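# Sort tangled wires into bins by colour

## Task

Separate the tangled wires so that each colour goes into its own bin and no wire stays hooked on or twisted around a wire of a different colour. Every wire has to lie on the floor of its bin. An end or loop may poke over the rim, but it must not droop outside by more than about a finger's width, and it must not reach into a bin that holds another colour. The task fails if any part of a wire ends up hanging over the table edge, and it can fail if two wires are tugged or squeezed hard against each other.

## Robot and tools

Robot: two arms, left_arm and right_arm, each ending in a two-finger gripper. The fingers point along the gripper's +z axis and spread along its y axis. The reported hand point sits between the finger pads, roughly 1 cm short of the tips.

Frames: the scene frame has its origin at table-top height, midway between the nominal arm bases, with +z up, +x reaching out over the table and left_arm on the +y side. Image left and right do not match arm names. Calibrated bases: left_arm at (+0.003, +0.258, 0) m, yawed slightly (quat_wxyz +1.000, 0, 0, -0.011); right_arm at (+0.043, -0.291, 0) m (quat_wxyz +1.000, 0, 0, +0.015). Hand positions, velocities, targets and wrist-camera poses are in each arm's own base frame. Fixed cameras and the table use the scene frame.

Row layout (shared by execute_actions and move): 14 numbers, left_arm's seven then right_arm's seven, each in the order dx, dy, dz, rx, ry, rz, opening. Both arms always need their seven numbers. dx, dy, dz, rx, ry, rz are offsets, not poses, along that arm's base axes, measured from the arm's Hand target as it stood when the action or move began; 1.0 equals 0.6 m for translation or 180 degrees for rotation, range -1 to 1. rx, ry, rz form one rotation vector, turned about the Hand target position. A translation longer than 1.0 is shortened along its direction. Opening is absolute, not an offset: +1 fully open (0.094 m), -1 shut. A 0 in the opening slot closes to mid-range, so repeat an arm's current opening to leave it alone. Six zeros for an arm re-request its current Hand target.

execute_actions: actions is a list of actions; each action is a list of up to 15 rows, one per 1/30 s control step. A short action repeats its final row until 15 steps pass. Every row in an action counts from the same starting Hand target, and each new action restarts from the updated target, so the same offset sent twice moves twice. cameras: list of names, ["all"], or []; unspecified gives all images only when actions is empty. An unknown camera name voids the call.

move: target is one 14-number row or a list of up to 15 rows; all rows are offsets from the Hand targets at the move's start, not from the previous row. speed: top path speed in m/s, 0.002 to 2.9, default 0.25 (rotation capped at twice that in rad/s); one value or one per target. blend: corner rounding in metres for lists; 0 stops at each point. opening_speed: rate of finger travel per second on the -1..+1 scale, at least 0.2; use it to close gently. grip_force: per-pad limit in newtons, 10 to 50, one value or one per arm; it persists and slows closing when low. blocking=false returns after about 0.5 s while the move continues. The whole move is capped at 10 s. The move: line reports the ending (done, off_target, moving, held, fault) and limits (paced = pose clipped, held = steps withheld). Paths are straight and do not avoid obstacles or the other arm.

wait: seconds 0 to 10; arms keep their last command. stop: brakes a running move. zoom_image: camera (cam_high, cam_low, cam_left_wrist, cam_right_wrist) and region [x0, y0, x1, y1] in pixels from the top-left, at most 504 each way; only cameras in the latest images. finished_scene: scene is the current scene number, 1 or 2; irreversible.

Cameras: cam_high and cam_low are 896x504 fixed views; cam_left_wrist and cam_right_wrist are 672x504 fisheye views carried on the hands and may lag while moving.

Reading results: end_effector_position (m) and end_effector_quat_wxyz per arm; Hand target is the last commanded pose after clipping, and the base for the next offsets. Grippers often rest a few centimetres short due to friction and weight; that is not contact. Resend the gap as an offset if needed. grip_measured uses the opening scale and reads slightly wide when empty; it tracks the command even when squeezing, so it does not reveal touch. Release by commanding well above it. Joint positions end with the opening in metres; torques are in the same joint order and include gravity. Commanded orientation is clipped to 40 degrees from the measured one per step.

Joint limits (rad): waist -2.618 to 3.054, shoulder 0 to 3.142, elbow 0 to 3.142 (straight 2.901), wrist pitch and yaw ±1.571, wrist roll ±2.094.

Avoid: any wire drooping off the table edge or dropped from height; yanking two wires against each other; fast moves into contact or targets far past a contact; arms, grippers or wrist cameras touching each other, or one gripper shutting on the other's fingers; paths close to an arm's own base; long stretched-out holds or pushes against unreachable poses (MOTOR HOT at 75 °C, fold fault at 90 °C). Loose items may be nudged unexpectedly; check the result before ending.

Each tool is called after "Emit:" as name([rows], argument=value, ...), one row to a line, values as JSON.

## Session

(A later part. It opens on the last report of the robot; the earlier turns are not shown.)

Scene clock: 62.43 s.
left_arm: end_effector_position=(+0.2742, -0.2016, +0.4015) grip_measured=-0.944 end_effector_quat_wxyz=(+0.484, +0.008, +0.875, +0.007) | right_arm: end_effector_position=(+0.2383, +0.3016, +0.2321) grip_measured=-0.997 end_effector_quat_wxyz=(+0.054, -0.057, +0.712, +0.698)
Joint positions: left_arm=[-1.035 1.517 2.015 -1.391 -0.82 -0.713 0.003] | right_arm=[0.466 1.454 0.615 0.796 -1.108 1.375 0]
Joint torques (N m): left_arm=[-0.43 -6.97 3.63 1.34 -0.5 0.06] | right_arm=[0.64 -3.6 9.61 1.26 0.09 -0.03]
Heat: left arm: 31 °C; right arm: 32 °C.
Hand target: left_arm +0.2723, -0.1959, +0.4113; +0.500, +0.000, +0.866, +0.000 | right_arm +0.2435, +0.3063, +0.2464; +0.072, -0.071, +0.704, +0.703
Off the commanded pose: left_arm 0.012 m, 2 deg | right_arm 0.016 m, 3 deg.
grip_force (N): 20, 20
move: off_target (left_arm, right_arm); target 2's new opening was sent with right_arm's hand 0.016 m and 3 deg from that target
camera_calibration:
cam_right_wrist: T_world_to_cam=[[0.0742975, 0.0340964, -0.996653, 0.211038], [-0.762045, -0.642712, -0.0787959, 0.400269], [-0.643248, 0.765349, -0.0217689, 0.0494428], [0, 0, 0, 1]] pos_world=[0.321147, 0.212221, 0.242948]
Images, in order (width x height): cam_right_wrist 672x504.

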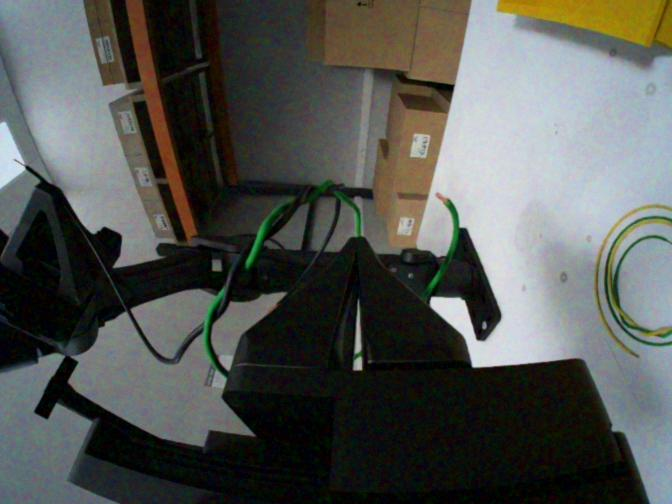

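Emit:
move(target=[0,0.12,0.01,0,0,0,-1,0.0,-0.12,-0.02,0,0,0,-1], speed=0.05, cameras=["cam_right_wrist","cam_high","cam_low"])

Emit:
zoom_image(camera="cam_right_wrist", region=[100, 70, 470, 360])

Emit:
zoom_image(camera="cam_high", region=[370, 110, 510, 250])

Scene clock: 65.00 s.
left_arm: end_effector_position=(+0.2723, -0.1269, +0.4125) grip_measured=-0.944 end_effector_quat_wxyz=(+0.490, +0.006, +0.872, +0.006) | right_arm: end_effector_position=(+0.2476, +0.2369, +0.2275) grip_measured=-0.997 end_effector_quat_wxyz=(+0.054, -0.052, +0.709, +0.701)
Joint positions: left_arm=[-0.829 1.289 1.851 -1.299 -0.685 -0.502 0.003] | right_arm=[0.221 1.409 0.55 0.809 -1.345 1.373 0]
Joint torques (N m): left_arm=[0.43 -3.74 3.62 1.56 -0.24 0.06] | right_arm=[-0.49 -5.01 5.83 1.34 -0.11 -0.11]
Heat: left arm: 31 °C; right arm: 32 °C.
Hand target: left_arm +0.2723, -0.1240, +0.4172; +0.500, +0.000, +0.866, +0.000 | right_arm +0.2435, +0.2343, +0.2343; +0.071, -0.071, +0.704, +0.703
Off the commanded pose: left_arm 0.006 m, 2 deg | right_arm 0.008 m, 3 deg.
grip_force (N): 20, 20
move: off_target (right_arm)
camera_calibration:
cam_right_wrist: T_world_to_cam=[[0.0678355, 0.0418238, -0.996819, 0.207871], [-0.767384, -0.636312, -0.0789199, 0.365321], [-0.637589, 0.770297, -0.0110695, 0.0997702], [0, 0, 0, 1]] pos_world=[0.329853, 0.146911, 0.237146]
Images, in order (width x height): cam_high 896x504, cam_low 896x504, cam_right_wrist 672x504.

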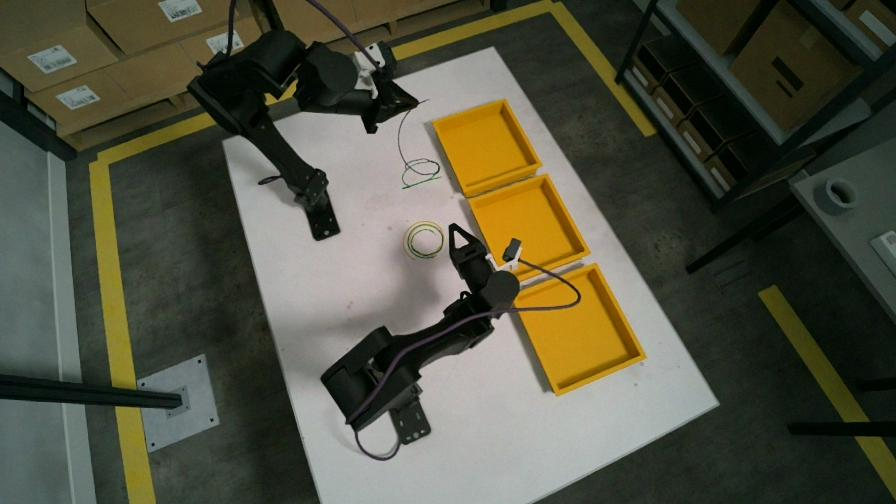

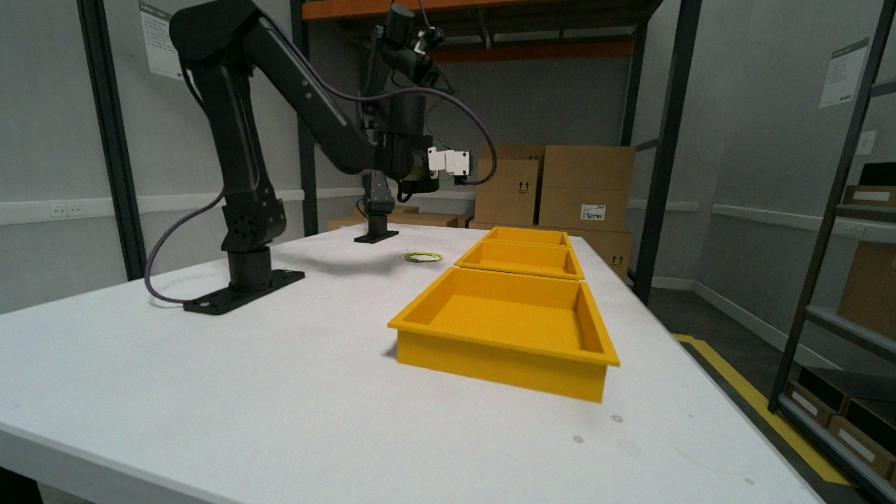

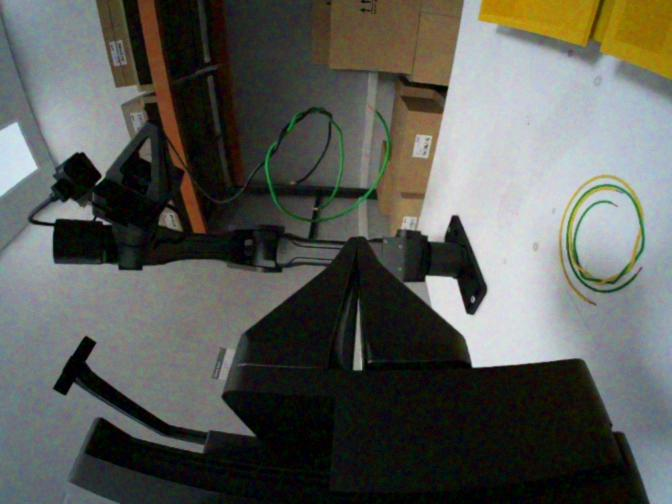

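Scaled by 1.362 from the camera's 672x504 image, which has a finer 960x720 frame.

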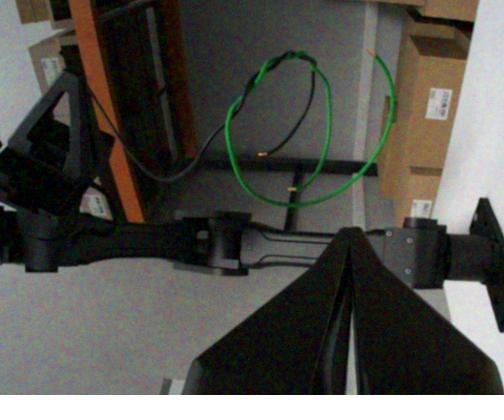

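Scaled by 3.600.

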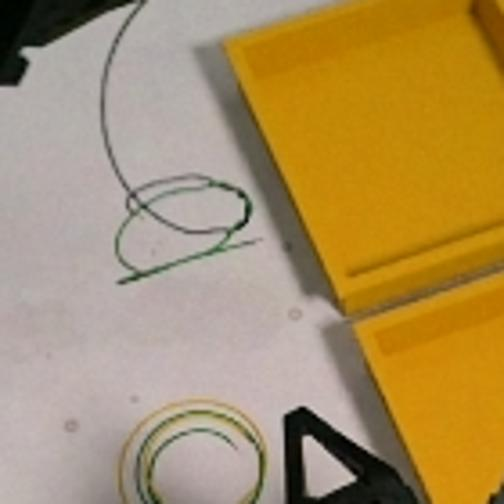

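Emit:
move(target=[0,-0.12,0,0,0,0,-1,0.0,0,0.01,0,0,0,-0.6], speed=0.08, cameras=["cam_right_wrist","cam_high"])

Emit:
zoom_image(camera="cam_right_wrist", region=[200, 60, 450, 280])

Scene clock: 66.87 s.
left_arm: end_effector_position=(+0.2723, -0.1991, +0.4099) grip_measured=-0.944 end_effector_quat_wxyz=(+0.492, +0.009, +0.871, -0.002) | right_arm: end_effector_position=(+0.2456, +0.2365, +0.2317) grip_measured=-0.603 end_effector_quat_wxyz=(+0.059, -0.057, +0.708, +0.702)
Joint positions: left_arm=[-1.036 1.499 2.02 -1.379 -0.82 -0.695 0.003] | right_arm=[0.221 1.392 0.55 0.806 -1.346 1.372 0.019]
Joint torques (N m): left_arm=[-0.35 -3.79 6.98 0.97 -0.5 -0.1] | right_arm=[-0.54 -4.88 6.83 1.08 -0.1 -0.03]
Heat: left arm: 31 °C; right arm: 32 °C.
Hand target: left_arm +0.2723, -0.1960, +0.4173; +0.500, +0.000, +0.866, +0.000 | right_arm +0.2435, +0.2343, +0.2403; +0.071, -0.071, +0.704, +0.703
Off the commanded pose: left_arm 0.008 m, 1 deg | right_arm 0.009 m, 2 deg.
grip_force (N): 20, 20
move: done
camera_calibration:
cam_right_wrist: T_world_to_cam=[[0.0815325, 0.0450171, -0.995654, 0.207793], [-0.765458, -0.63695, -0.091481, 0.366437], [-0.6383, 0.76959, -0.0174734, 0.100746], [0, 0, 0, 1]] pos_world=[0.327856, 0.146514, 0.242172]
Images, in order (width x height): cam_high 896x504, cam_right_wrist 672x504.

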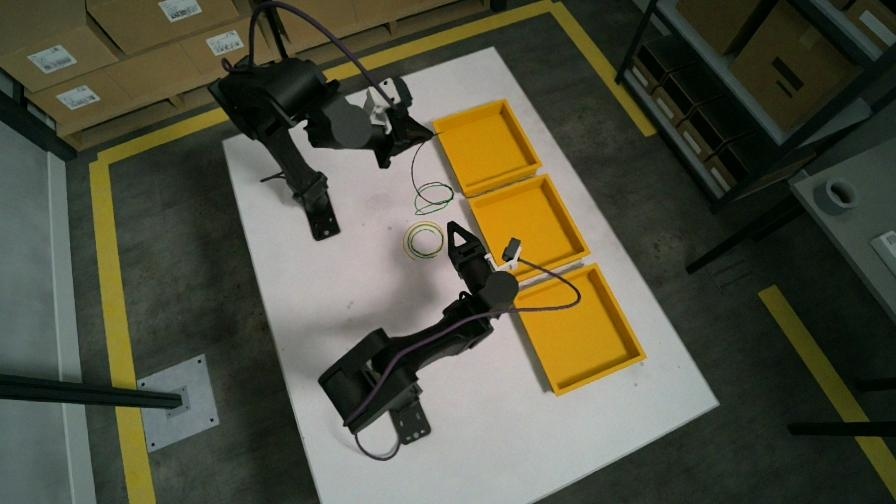

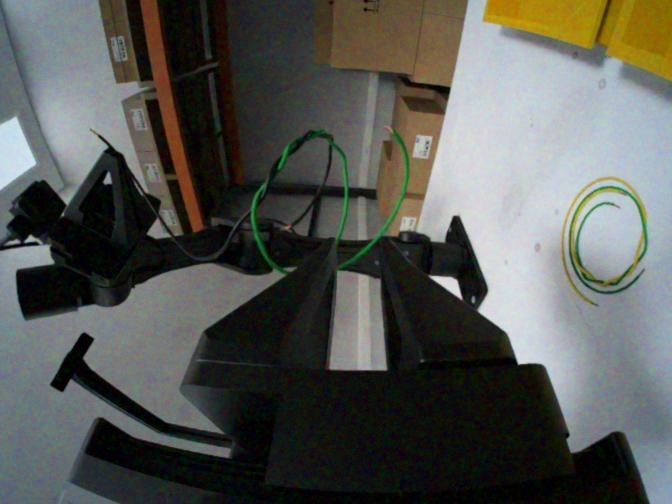

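Scaled by 2.016 from the camera's 672x504 image, which has a finer 960x720 frame.

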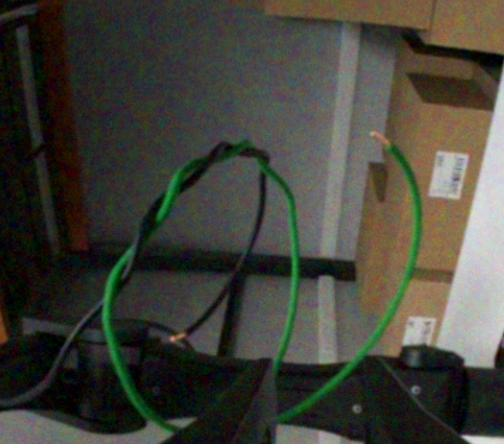

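Emit:
move([
  [0,0,0,0,0,0,-1,0.0,0.03,0.01,0,0,0,-0.7],
  [0,0,0,0,0,0,-1,-0.003,0.147,0.013,0,0,0,-0.7],
], speed=0.08, blend=[0.01,0], cameras=["cam_right_wrist","cam_high"])

Emit:
zoom_image(camera="cam_right_wrist", region=[240, 130, 480, 330])

Scene clock: 68.97 s.
left_arm: end_effector_position=(+0.2723, -0.1989, +0.4098) grip_measured=-0.944 end_effector_quat_wxyz=(+0.492, +0.009, +0.871, -0.002) | right_arm: end_effector_position=(+0.2357, +0.3177, +0.2337) grip_measured=-0.697 end_effector_quat_wxyz=(+0.052, -0.057, +0.712, +0.698)
Joint positions: left_arm=[-1.036 1.499 2.02 -1.379 -0.82 -0.695 0.003] | right_arm=[0.522 1.473 0.64 0.79 -1.054 1.379 0.014]
Joint torques (N m): left_arm=[-0.35 -3.75 6.99 0.97 -0.49 -0.11] | right_arm=[0.51 -3.63 9.78 1.29 0.1 -0.07]
Heat: left arm: 30 °C; right arm: 32 °C.
Hand target: left_arm +0.2723, -0.1960, +0.4173; +0.500, +0.000, +0.866, +0.000 | right_arm +0.2416, +0.3226, +0.2481; +0.071, -0.071, +0.704, +0.703
Off the commanded pose: left_arm 0.008 m, 1 deg | right_arm 0.016 m, 3 deg.
grip_force (N): 20, 20
move: off_target (right_arm); blend cut to 0.0094 m at target 1
camera_calibration:
cam_right_wrist: T_world_to_cam=[[0.0714423, 0.0324435, -0.996917, 0.213494], [-0.760562, -0.644861, -0.0754907, 0.40832], [-0.645322, 0.763611, -0.0213951, 0.0364826], [0, 0, 0, 1]] pos_world=[0.318843, 0.228525, 0.244441]
Images, in order (width x height): cam_high 896x504, cam_right_wrist 672x504.

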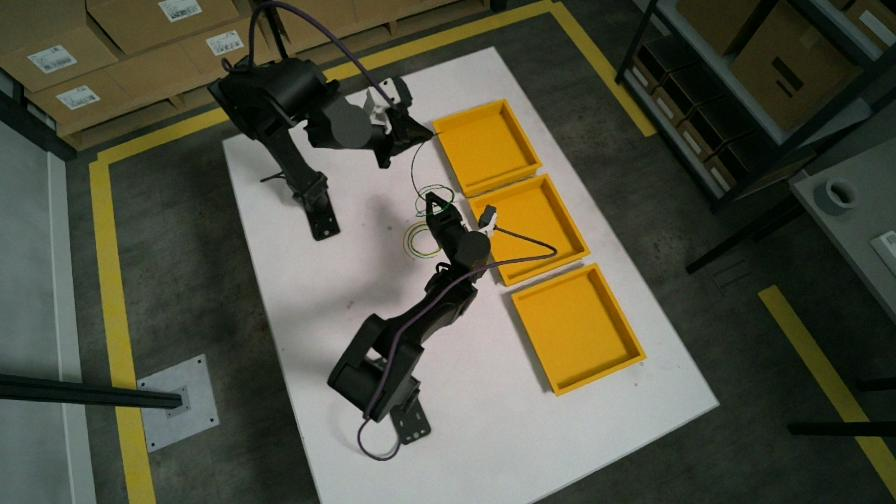

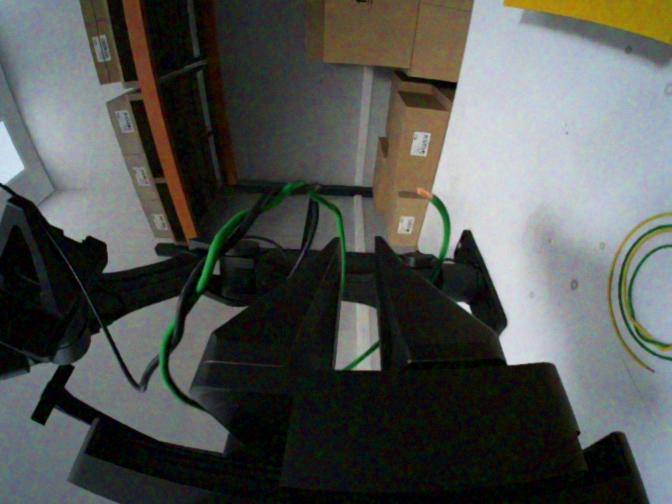

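Scaled by 2.100 from the camera's 672x504 image, which has a finer 960x720 frame.

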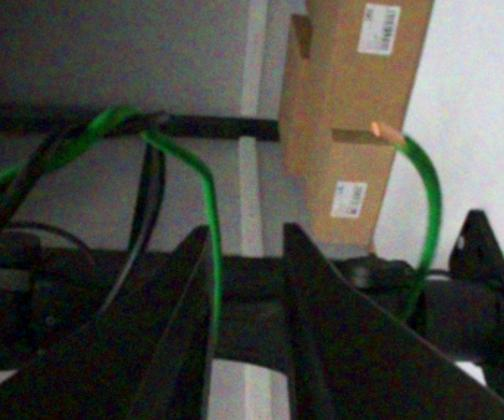

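Emit:
move([
  [0,0,0,0,0,0,-1,0.0,0.01,0.012,0,0,0,-0.7],
  [0,0,0,0,0,0,-1,0.0,0.026,0.014,0,0,0,-0.7],
  [0,0,0,0,0,0,-1,0.0,0.026,0.014,0,0,0,-1],
], speed=0.05, opening_speed=0.3, cameras=["cam_right_wrist"])

Emit:
zoom_image(camera="cam_right_wrist", region=[170, 130, 470, 360])

Scene clock: 78.37 s.
left_arm: end_effector_position=(+0.2723, -0.1989, +0.4098) grip_measured=-0.944 end_effector_quat_wxyz=(+0.492, +0.009, +0.871, -0.002) | right_arm: end_effector_position=(+0.2363, +0.3331, +0.2414) grip_measured=-0.970 end_effector_quat_wxyz=(+0.052, -0.057, +0.713, +0.697)
Joint positions: left_arm=[-1.036 1.499 2.02 -1.379 -0.82 -0.695 0.003] | right_arm=[0.569 1.486 0.69 0.752 -1.007 1.379 0.001]
Joint torques (N m): left_arm=[-0.35 -3.78 7.01 0.98 -0.49 -0.11] | right_arm=[0.57 -3.84 9.91 1.32 0.1 -0.08]
Heat: left arm: 30 °C; right arm: 33 °C.
Hand target: left_arm +0.2723, -0.1960, +0.4173; +0.500, +0.000, +0.866, +0.000 | right_arm +0.2416, +0.3382, +0.2564; +0.071, -0.071, +0.704, +0.703
Off the commanded pose: left_arm 0.008 m, 1 deg | right_arm 0.017 m, 3 deg.
grip_force (N): 20, 20
move: off_target (right_arm); target 3's new opening was sent with right_arm's hand 0.017 m and 3 deg from that target
camera_calibration:
cam_right_wrist: T_world_to_cam=[[0.0718559, 0.0302378, -0.996957, 0.221341], [-0.760958, -0.644522, -0.0743947, 0.419077], [-0.64481, 0.763988, -0.023303, 0.0255093], [0, 0, 0, 1]] pos_world=[0.319444, 0.243923, 0.252439]
Images, in order (width x height): cam_right_wrist 672x504.

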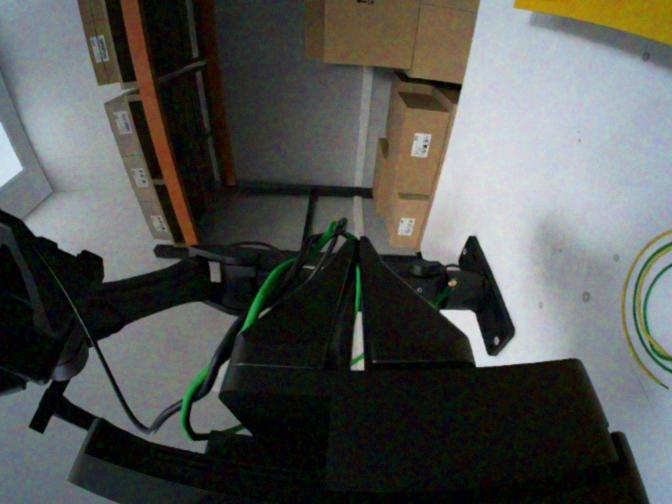

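Scaled by 1.680 from the camera's 672x504 image, which has a finer 960x720 frame.

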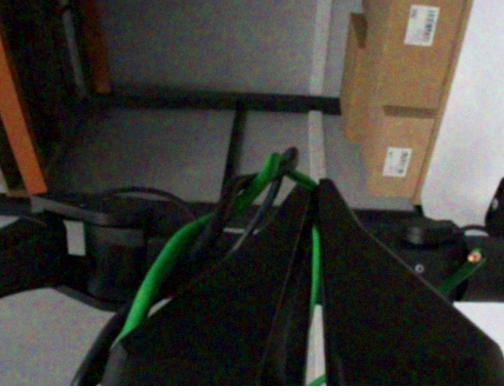

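Emit:
move(target=[0,0,0,0,0,0,-1,0.0,-0.13,-0.01,0,0,0,-1], speed=0.05, cameras=["cam_right_wrist","cam_high","cam_low"])

Emit:
zoom_image(camera="cam_right_wrist", region=[130, 130, 470, 400])

Emit:
zoom_image(camera="cam_high", region=[370, 110, 510, 250])

Scene clock: 81.17 s.
left_arm: end_effector_position=(+0.2723, -0.1989, +0.4098) grip_measured=-0.944 end_effector_quat_wxyz=(+0.492, +0.009, +0.871, -0.002) | right_arm: end_effector_position=(+0.2458, +0.2632, +0.2445) grip_measured=-0.971 end_effector_quat_wxyz=(+0.058, -0.056, +0.708, +0.701)
Joint positions: left_arm=[-1.036 1.499 2.02 -1.379 -0.82 -0.695 0.003] | right_arm=[0.322 1.389 0.608 0.751 -1.245 1.379 0.001]
Joint torques (N m): left_arm=[-0.35 -3.77 6.99 0.98 -0.49 -0.11] | right_arm=[-0.55 -5.08 6.06 1.22 -0.09 -0.1]
Heat: left arm: 30 °C; right arm: 33 °C.
Hand target: left_arm +0.2723, -0.1960, +0.4173; +0.500, +0.001, +0.866, +0.000 | right_arm +0.2417, +0.2601, +0.2505; +0.071, -0.071, +0.704, +0.703
Off the commanded pose: left_arm 0.008 m, 1 deg | right_arm 0.008 m, 2 deg.
grip_force (N): 20, 20
move: done
camera_calibration:
cam_right_wrist: T_world_to_cam=[[0.0803251, 0.0431734, -0.995833, 0.220076], [-0.765815, -0.636819, -0.0893802, 0.384325], [-0.638025, 0.769803, -0.0180898, 0.0805804], [0, 0, 0, 1]] pos_world=[0.328056, 0.173213, 0.254968]
Images, in order (width x height): cam_high 896x504, cam_low 896x504, cam_right_wrist 672x504.

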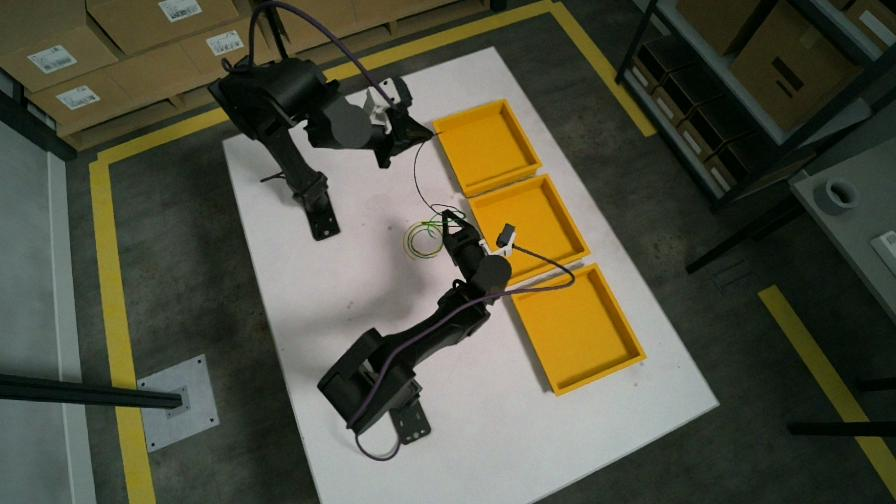

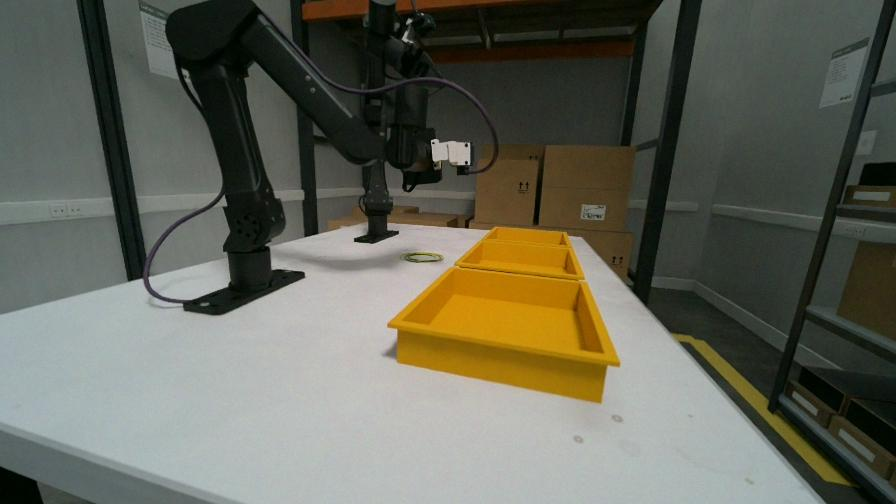

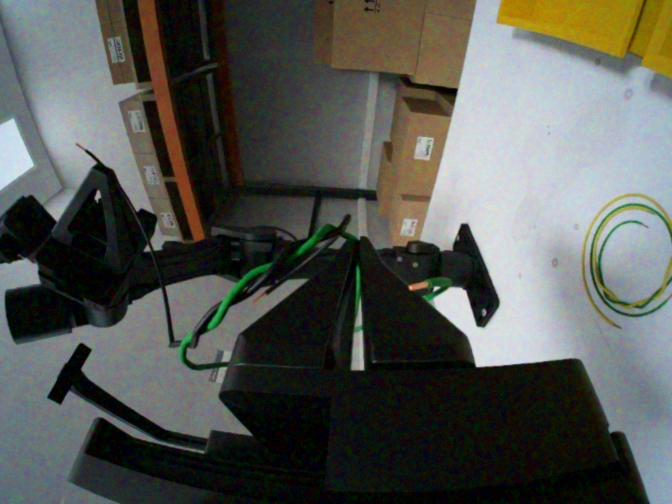

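Scaled by 1.482 from the camera's 672x504 image, which has a finer 960x720 frame.

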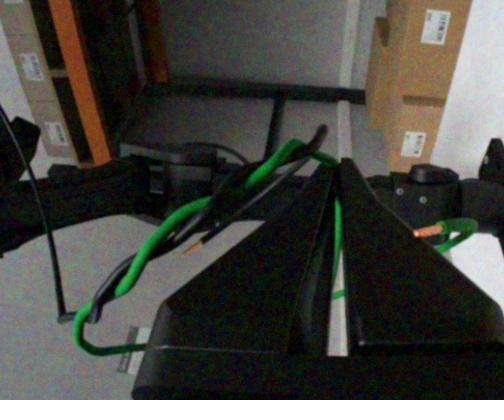

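Scaled by 3.600.

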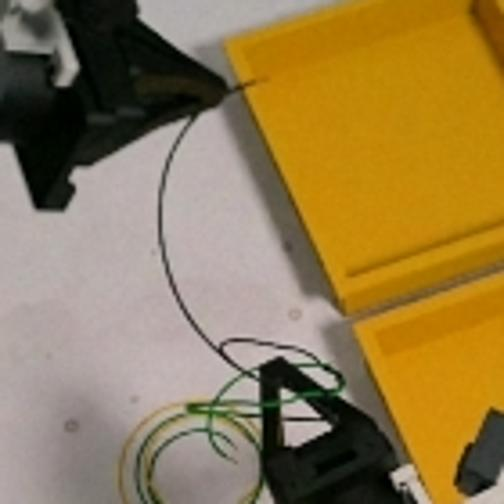

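Emit:
move(target=[-0.05,0.1,0.0,0,0,0,-1,0.03,-0.08,-0.06,0,0,0,-1], speed=0.05, cameras=["cam_right_wrist","cam_high","cam_low"])

Emit:
zoom_image(camera="cam_right_wrist", region=[130, 130, 470, 400])

Emit:
zoom_image(camera="cam_high", region=[370, 110, 510, 250])

Emit:
zoom_image(camera="cam_low", region=[370, 50, 510, 220])

Scene clock: 83.53 s.
left_arm: end_effector_position=(+0.2446, -0.1460, +0.4169) grip_measured=-0.945 end_effector_quat_wxyz=(+0.498, +0.001, +0.867, -0.011) | right_arm: end_effector_position=(+0.2602, +0.2144, +0.2171) grip_measured=-0.971 end_effector_quat_wxyz=(+0.067, -0.068, +0.706, +0.702)
Joint positions: left_arm=[-1.019 1.303 1.893 -1.412 -0.81 -0.682 0.003] | right_arm=[0.126 1.486 0.556 0.888 -1.445 1.337 0.001]
Joint torques (N m): left_arm=[0.51 -3.7 3.48 1 -0.4 0.08] | right_arm=[-0.68 -3.03 5.34 1.19 -0.07 -0.02]
Heat: left arm: 30 °C; right arm: 33 °C.
Hand target: left_arm +0.2423, -0.1360, +0.4172; +0.500, +0.000, +0.866, +0.000 | right_arm +0.2597, +0.2121, +0.2145; +0.072, -0.071, +0.704, +0.703
Off the commanded pose: left_arm 0.010 m, 1 deg | right_arm 0.003 m, 1 deg.
grip_force (N): 20, 20
move: done
camera_calibration:
cam_right_wrist: T_world_to_cam=[[0.109298, 0.0478774, -0.992855, 0.184584], [-0.76024, -0.639467, -0.114527, 0.366341], [-0.640382, 0.767326, -0.0334939, 0.131372], [0, 0, 0, 1]] pos_world=[0.342461, 0.124621, 0.229622]
Images, in order (width x height): cam_high 896x504, cam_low 896x504, cam_right_wrist 672x504.

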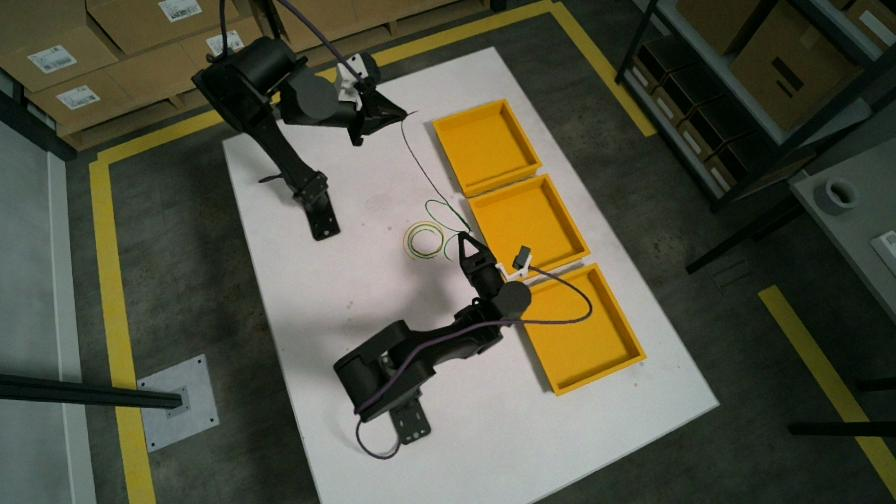

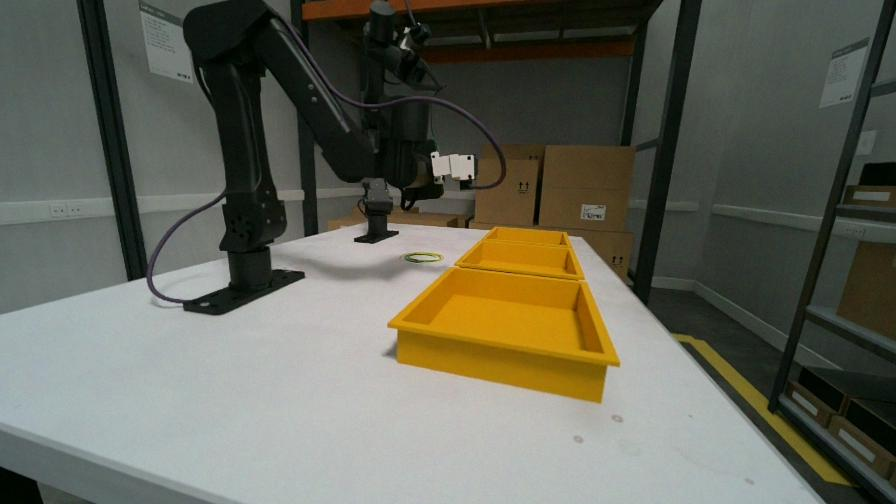

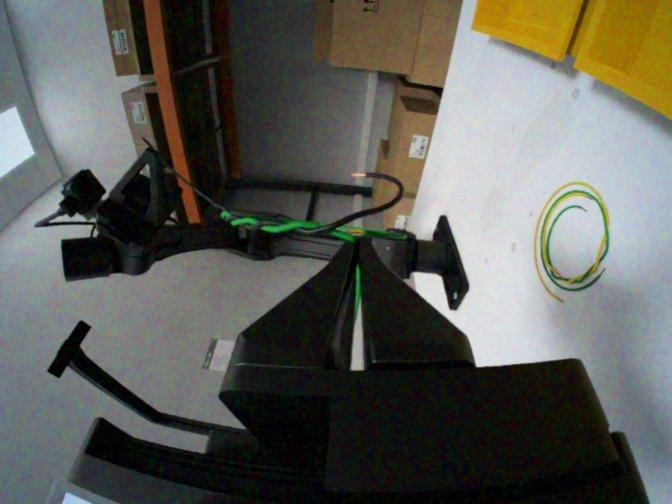

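Scaled by 1.482 from the camera's 672x504 image, which has a finer 960x720 frame.

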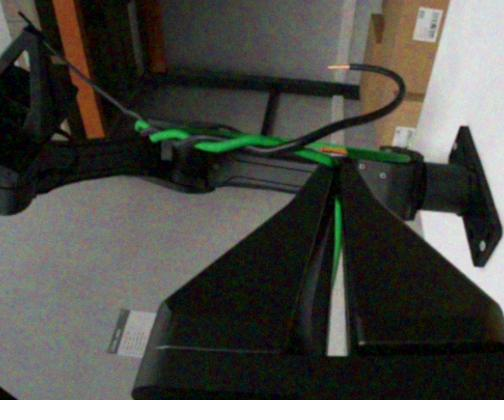

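Scaled by 3.600.

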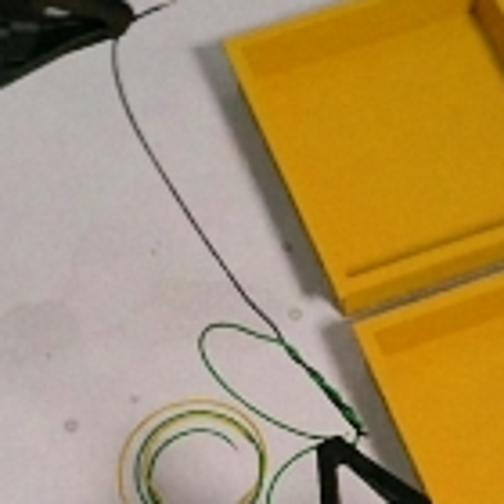

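Scaled by 2.965.

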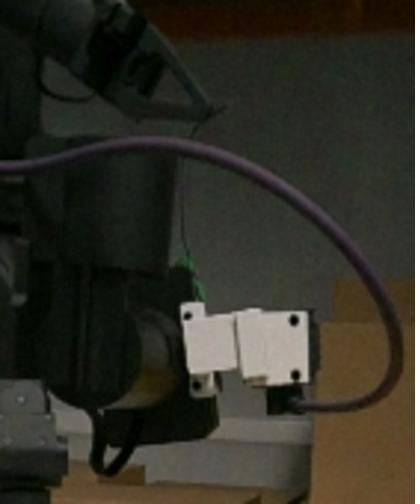

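Emit:
move(target=[-0.02,0.07,0.04,0,0,0,-1,0.03,-0.09,-0.09,0,0,0,-1], speed=0.04, cameras=["cam_right_wrist","cam_high"])

Emit:
zoom_image(camera="cam_right_wrist", region=[130, 80, 470, 350])

Emit:
zoom_image(camera="cam_high", region=[370, 110, 510, 250])

Scene clock: 86.30 s.
left_arm: end_effector_position=(+0.2342, -0.1034, +0.4327) grip_measured=-0.946 end_effector_quat_wxyz=(+0.492, +0.006, +0.871, +0.001) | right_arm: end_effector_position=(+0.2777, +0.1607, +0.1618) grip_measured=-0.972 end_effector_quat_wxyz=(+0.091, -0.037, +0.706, +0.701)
Joint positions: left_arm=[-0.918 1.244 1.964 -1.499 -0.744 -0.579 0.003] | right_arm=[-0.076 1.665 0.5 0.904 -1.571 1.128 0.001]
Joint torques (N m): left_arm=[0.51 -2.17 5.94 1.04 -0.32 0.06] | right_arm=[-0.59 -3.84 4.74 1.04 -0.13 -0.1]
Heat: left arm: 30 °C; right arm: 32 °C.
Hand target: left_arm +0.2303, -0.0940, +0.4413; +0.500, +0.000, +0.866, +0.000 | right_arm +0.2777, +0.1581, +0.1605; +0.071, -0.071, +0.704, +0.703
Off the commanded pose: left_arm 0.013 m, 1 deg | right_arm 0.003 m, 4 deg.
joint sent to its limit (right arm) — joint 5 (wrist yaw), lower limit. The joint targets are off in orientation, not in position.
grip_force (N): 20, 20
move: off_target (left_arm, right_arm)
camera_calibration:
cam_right_wrist: T_world_to_cam=[[0.102051, 0.0455837, -0.993734, 0.13285], [-0.808068, -0.578816, -0.109535, 0.341699], [-0.580183, 0.814183, -0.0222343, 0.155779], [0, 0, 0, 1]] pos_world=[0.352939, 0.0648928, 0.172909]
Images, in order (width x height): cam_high 896x504, cam_right_wrist 672x504.

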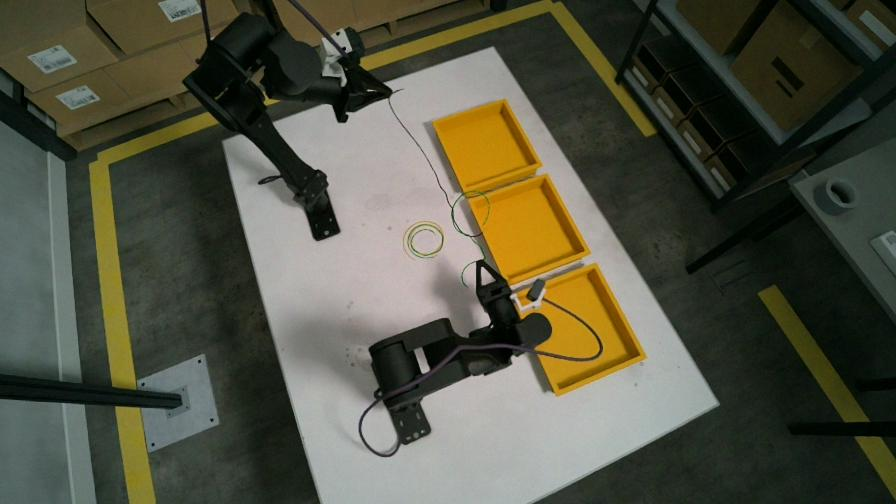

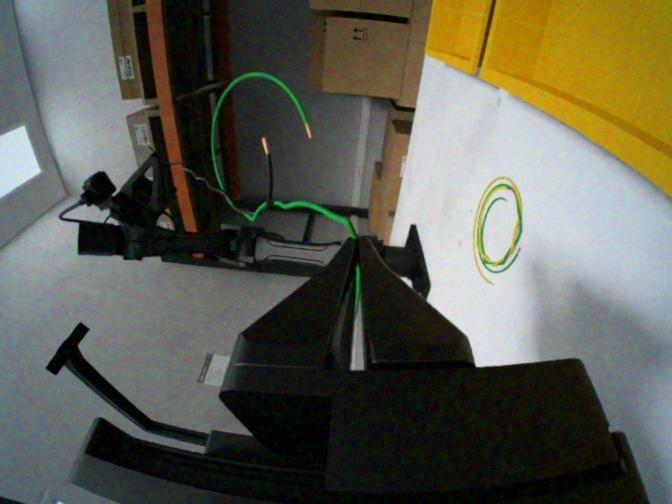

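Scaled by 1.482 from the camera's 672x504 image, which has a finer 960x720 frame.

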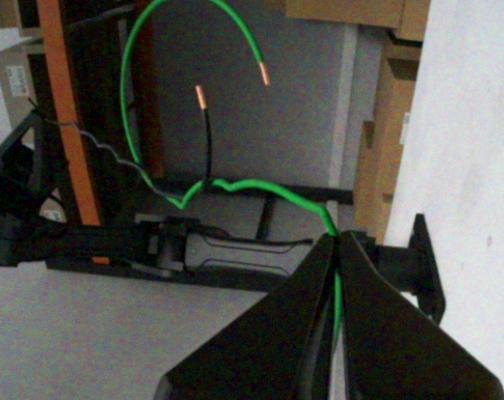

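Scaled by 3.600.

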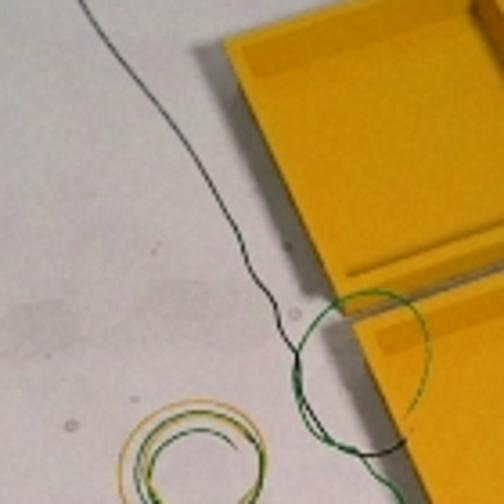

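Emit:
move(target=[-0.02,0.06,0.02,0,0,0,-1,0.03,-0.07,-0.06,0,0,0,-1], speed=0.04, cameras=["cam_right_wrist","cam_high"])

Emit:
zoom_image(camera="cam_right_wrist", region=[130, 50, 470, 320])

Emit:
zoom_image(camera="cam_high", region=[370, 110, 510, 250])

Scene clock: 88.57 s.
left_arm: end_effector_position=(+0.2229, -0.0645, +0.4473) grip_measured=-0.947 end_effector_quat_wxyz=(+0.494, +0.003, +0.869, +0.002) | right_arm: end_effector_position=(+0.2963, +0.1185, +0.1257) grip_measured=-0.972 end_effector_quat_wxyz=(+0.141, +0.016, +0.707, +0.693)
Joint positions: left_arm=[-0.769 1.18 2.014 -1.527 -0.64 -0.452 0.003] | right_arm=[-0.224 1.795 0.478 0.904 -1.571 0.979 0.001]
Joint torques (N m): left_arm=[0.46 -0.73 5.29 1.21 -0.21 0.04] | right_arm=[-0.54 -4.1 4.01 1.04 -0.19 -0.13]
Heat: left arm: 30 °C; right arm: 32 °C.
Hand target: left_arm +0.2183, -0.0581, +0.4532; +0.500, +0.001, +0.866, +0.000 | right_arm +0.2957, +0.1161, +0.1245; +0.071, -0.071, +0.704, +0.703
Off the commanded pose: left_arm 0.010 m, 1 deg | right_arm 0.003 m, 13 deg.
joint sent to its limit (right arm) — joint 5 (wrist yaw), lower limit. The joint targets are off in orientation, not in position.
grip_force (N): 20, 20
move: off_target (right_arm)
camera_calibration:
cam_right_wrist: T_world_to_cam=[[0.105503, 0.0304866, -0.993952, 0.097765], [-0.884818, -0.453289, -0.107823, 0.336036], [-0.453835, 0.890842, -0.0208483, 0.153468], [0, 0, 0, 1]] pos_world=[0.356665, 0.0126257, 0.136605]
Images, in order (width x height): cam_high 896x504, cam_right_wrist 672x504.

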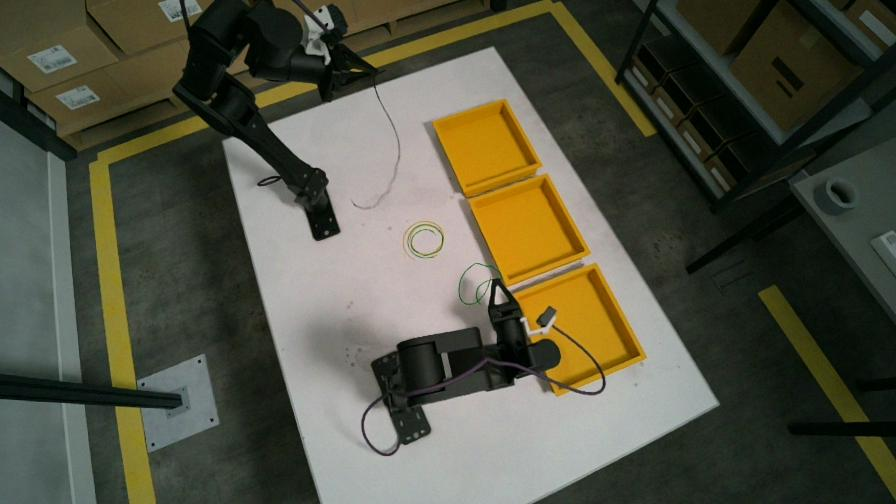

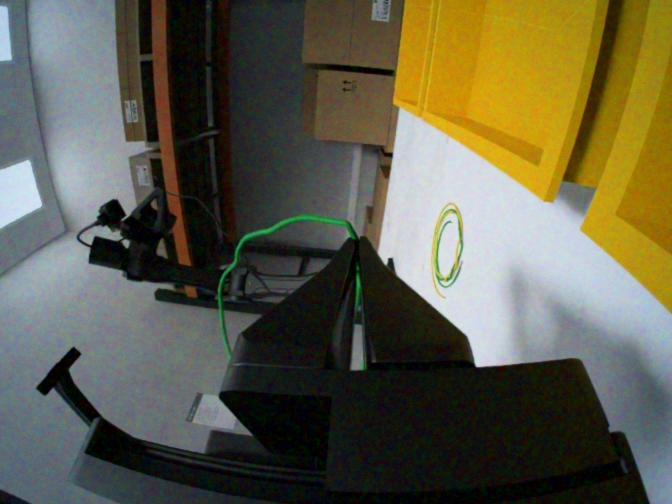

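Scaled by 1.482 from the camera's 672x504 image, which has a finer 960x720 frame.

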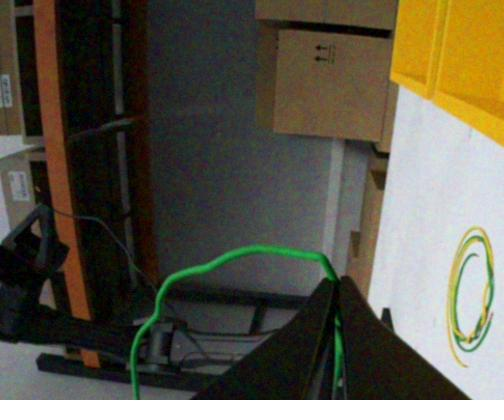

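Scaled by 3.600.

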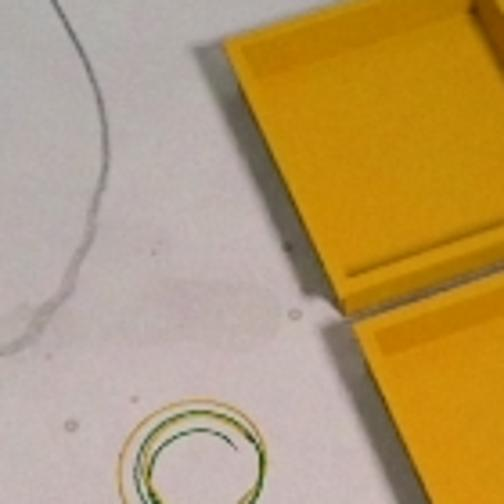

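Emit:
move([
  [0,0,0,0,0,0,-1,0.0,-0.05,0.15,0,0,0,-1],
  [0,0,0,0,0,0,-1,0.06,-0.19,0.36,-0.4688,-0.0806,-0.1778,-1],
], speed=0.1, blend=[0.03,0], cameras=["all"])

Emit:
zoom_image(camera="cam_high", region=[400, 200, 650, 400])

Scene clock: 100.37 s.
left_arm: end_effector_position=(+0.2229, -0.0645, +0.4473) grip_measured=-0.947 end_effector_quat_wxyz=(+0.494, +0.004, +0.870, +0.002) | right_arm: end_effector_position=(+0.3309, +0.0014, +0.3296) grip_measured=-0.972 end_effector_quat_wxyz=(+0.246, -0.001, +0.969, +0.004)
Joint positions: left_arm=[-0.769 1.18 2.014 -1.527 -0.639 -0.452 0.003] | right_arm=[-0.004 1.582 2.067 -1.56 -0.009 -0.004 0.001]
Joint torques (N m): left_arm=[0.47 -0.72 5.3 1.21 -0.22 0.07] | right_arm=[0.64 -4.01 8.21 0.77 0.11 0.09]
Heat: left arm: 30 °C; right arm: 33 °C.
Hand target: left_arm +0.2184, -0.0581, +0.4532; +0.500, +0.000, +0.866, +0.000 | right_arm +0.3317, +0.0021, +0.3405; +0.259, +0.000, +0.966, +0.000
Off the commanded pose: left_arm 0.010 m, 1 deg | right_arm 0.011 m, 2 deg.
joint sent to its limit (right arm) — joint 4 (wrist pitch), lower limit. The joint targets still meet the commanded pose.
grip_force (N): 20, 20
move: off_target (right_arm); limits=paced
camera_calibration:
cam_left_wrist: T_world_to_cam=[[0.0231382, -0.994914, -0.0980337, -0.0180898], [-0.939161, 0.0119824, -0.343269, 0.368898], [0.342698, 0.100012, -0.934107, 0.466724], [0, 0, 0, 1]] pos_world=[0.186928, -0.069096, 0.560828]
cam_right_wrist: T_world_to_cam=[[-0.0426889, -0.994845, -0.0919861, 0.0536812], [-0.980509, 0.0240436, 0.194999, 0.266766], [-0.191782, 0.0985175, -0.97648, 0.507172], [0, 0, 0, 1]] pos_world=[0.361125, -0.00297495, 0.448162]

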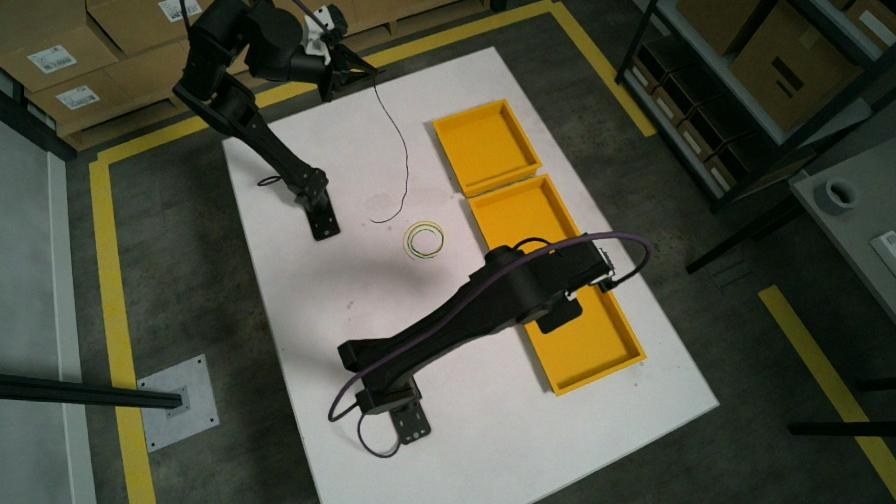

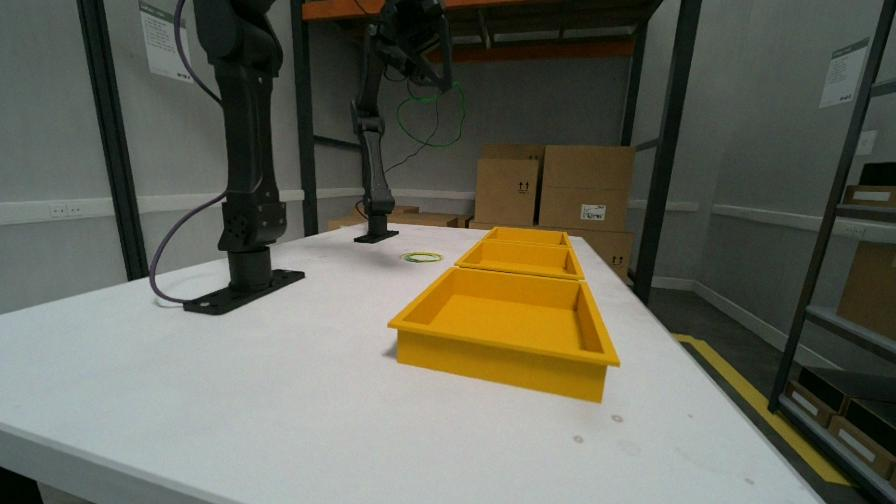

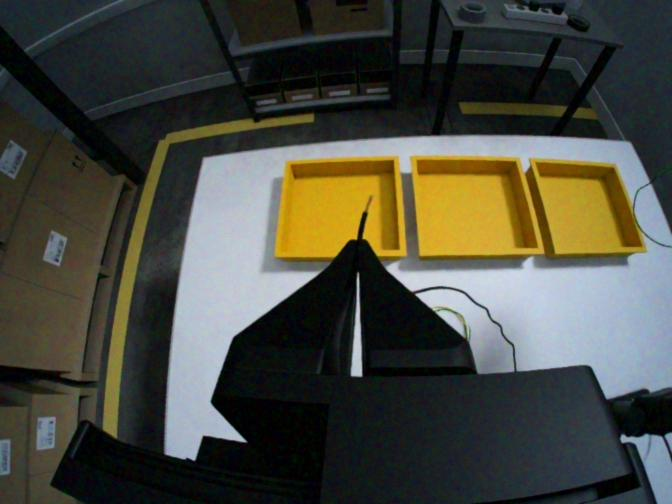

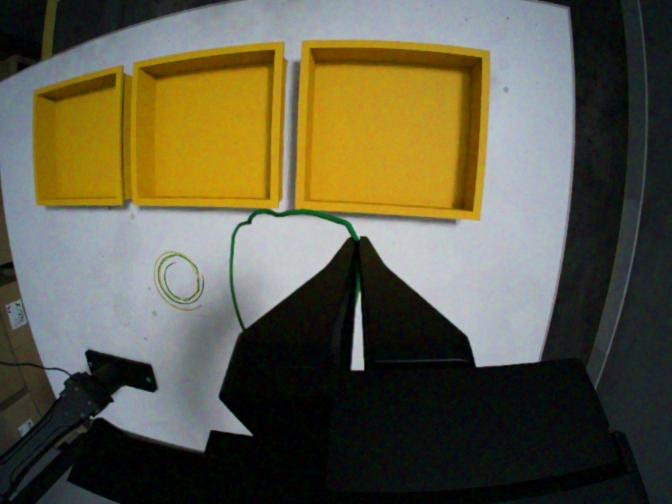

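Scaled by 2.016.

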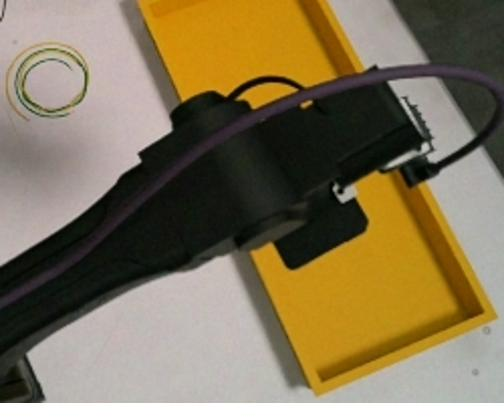

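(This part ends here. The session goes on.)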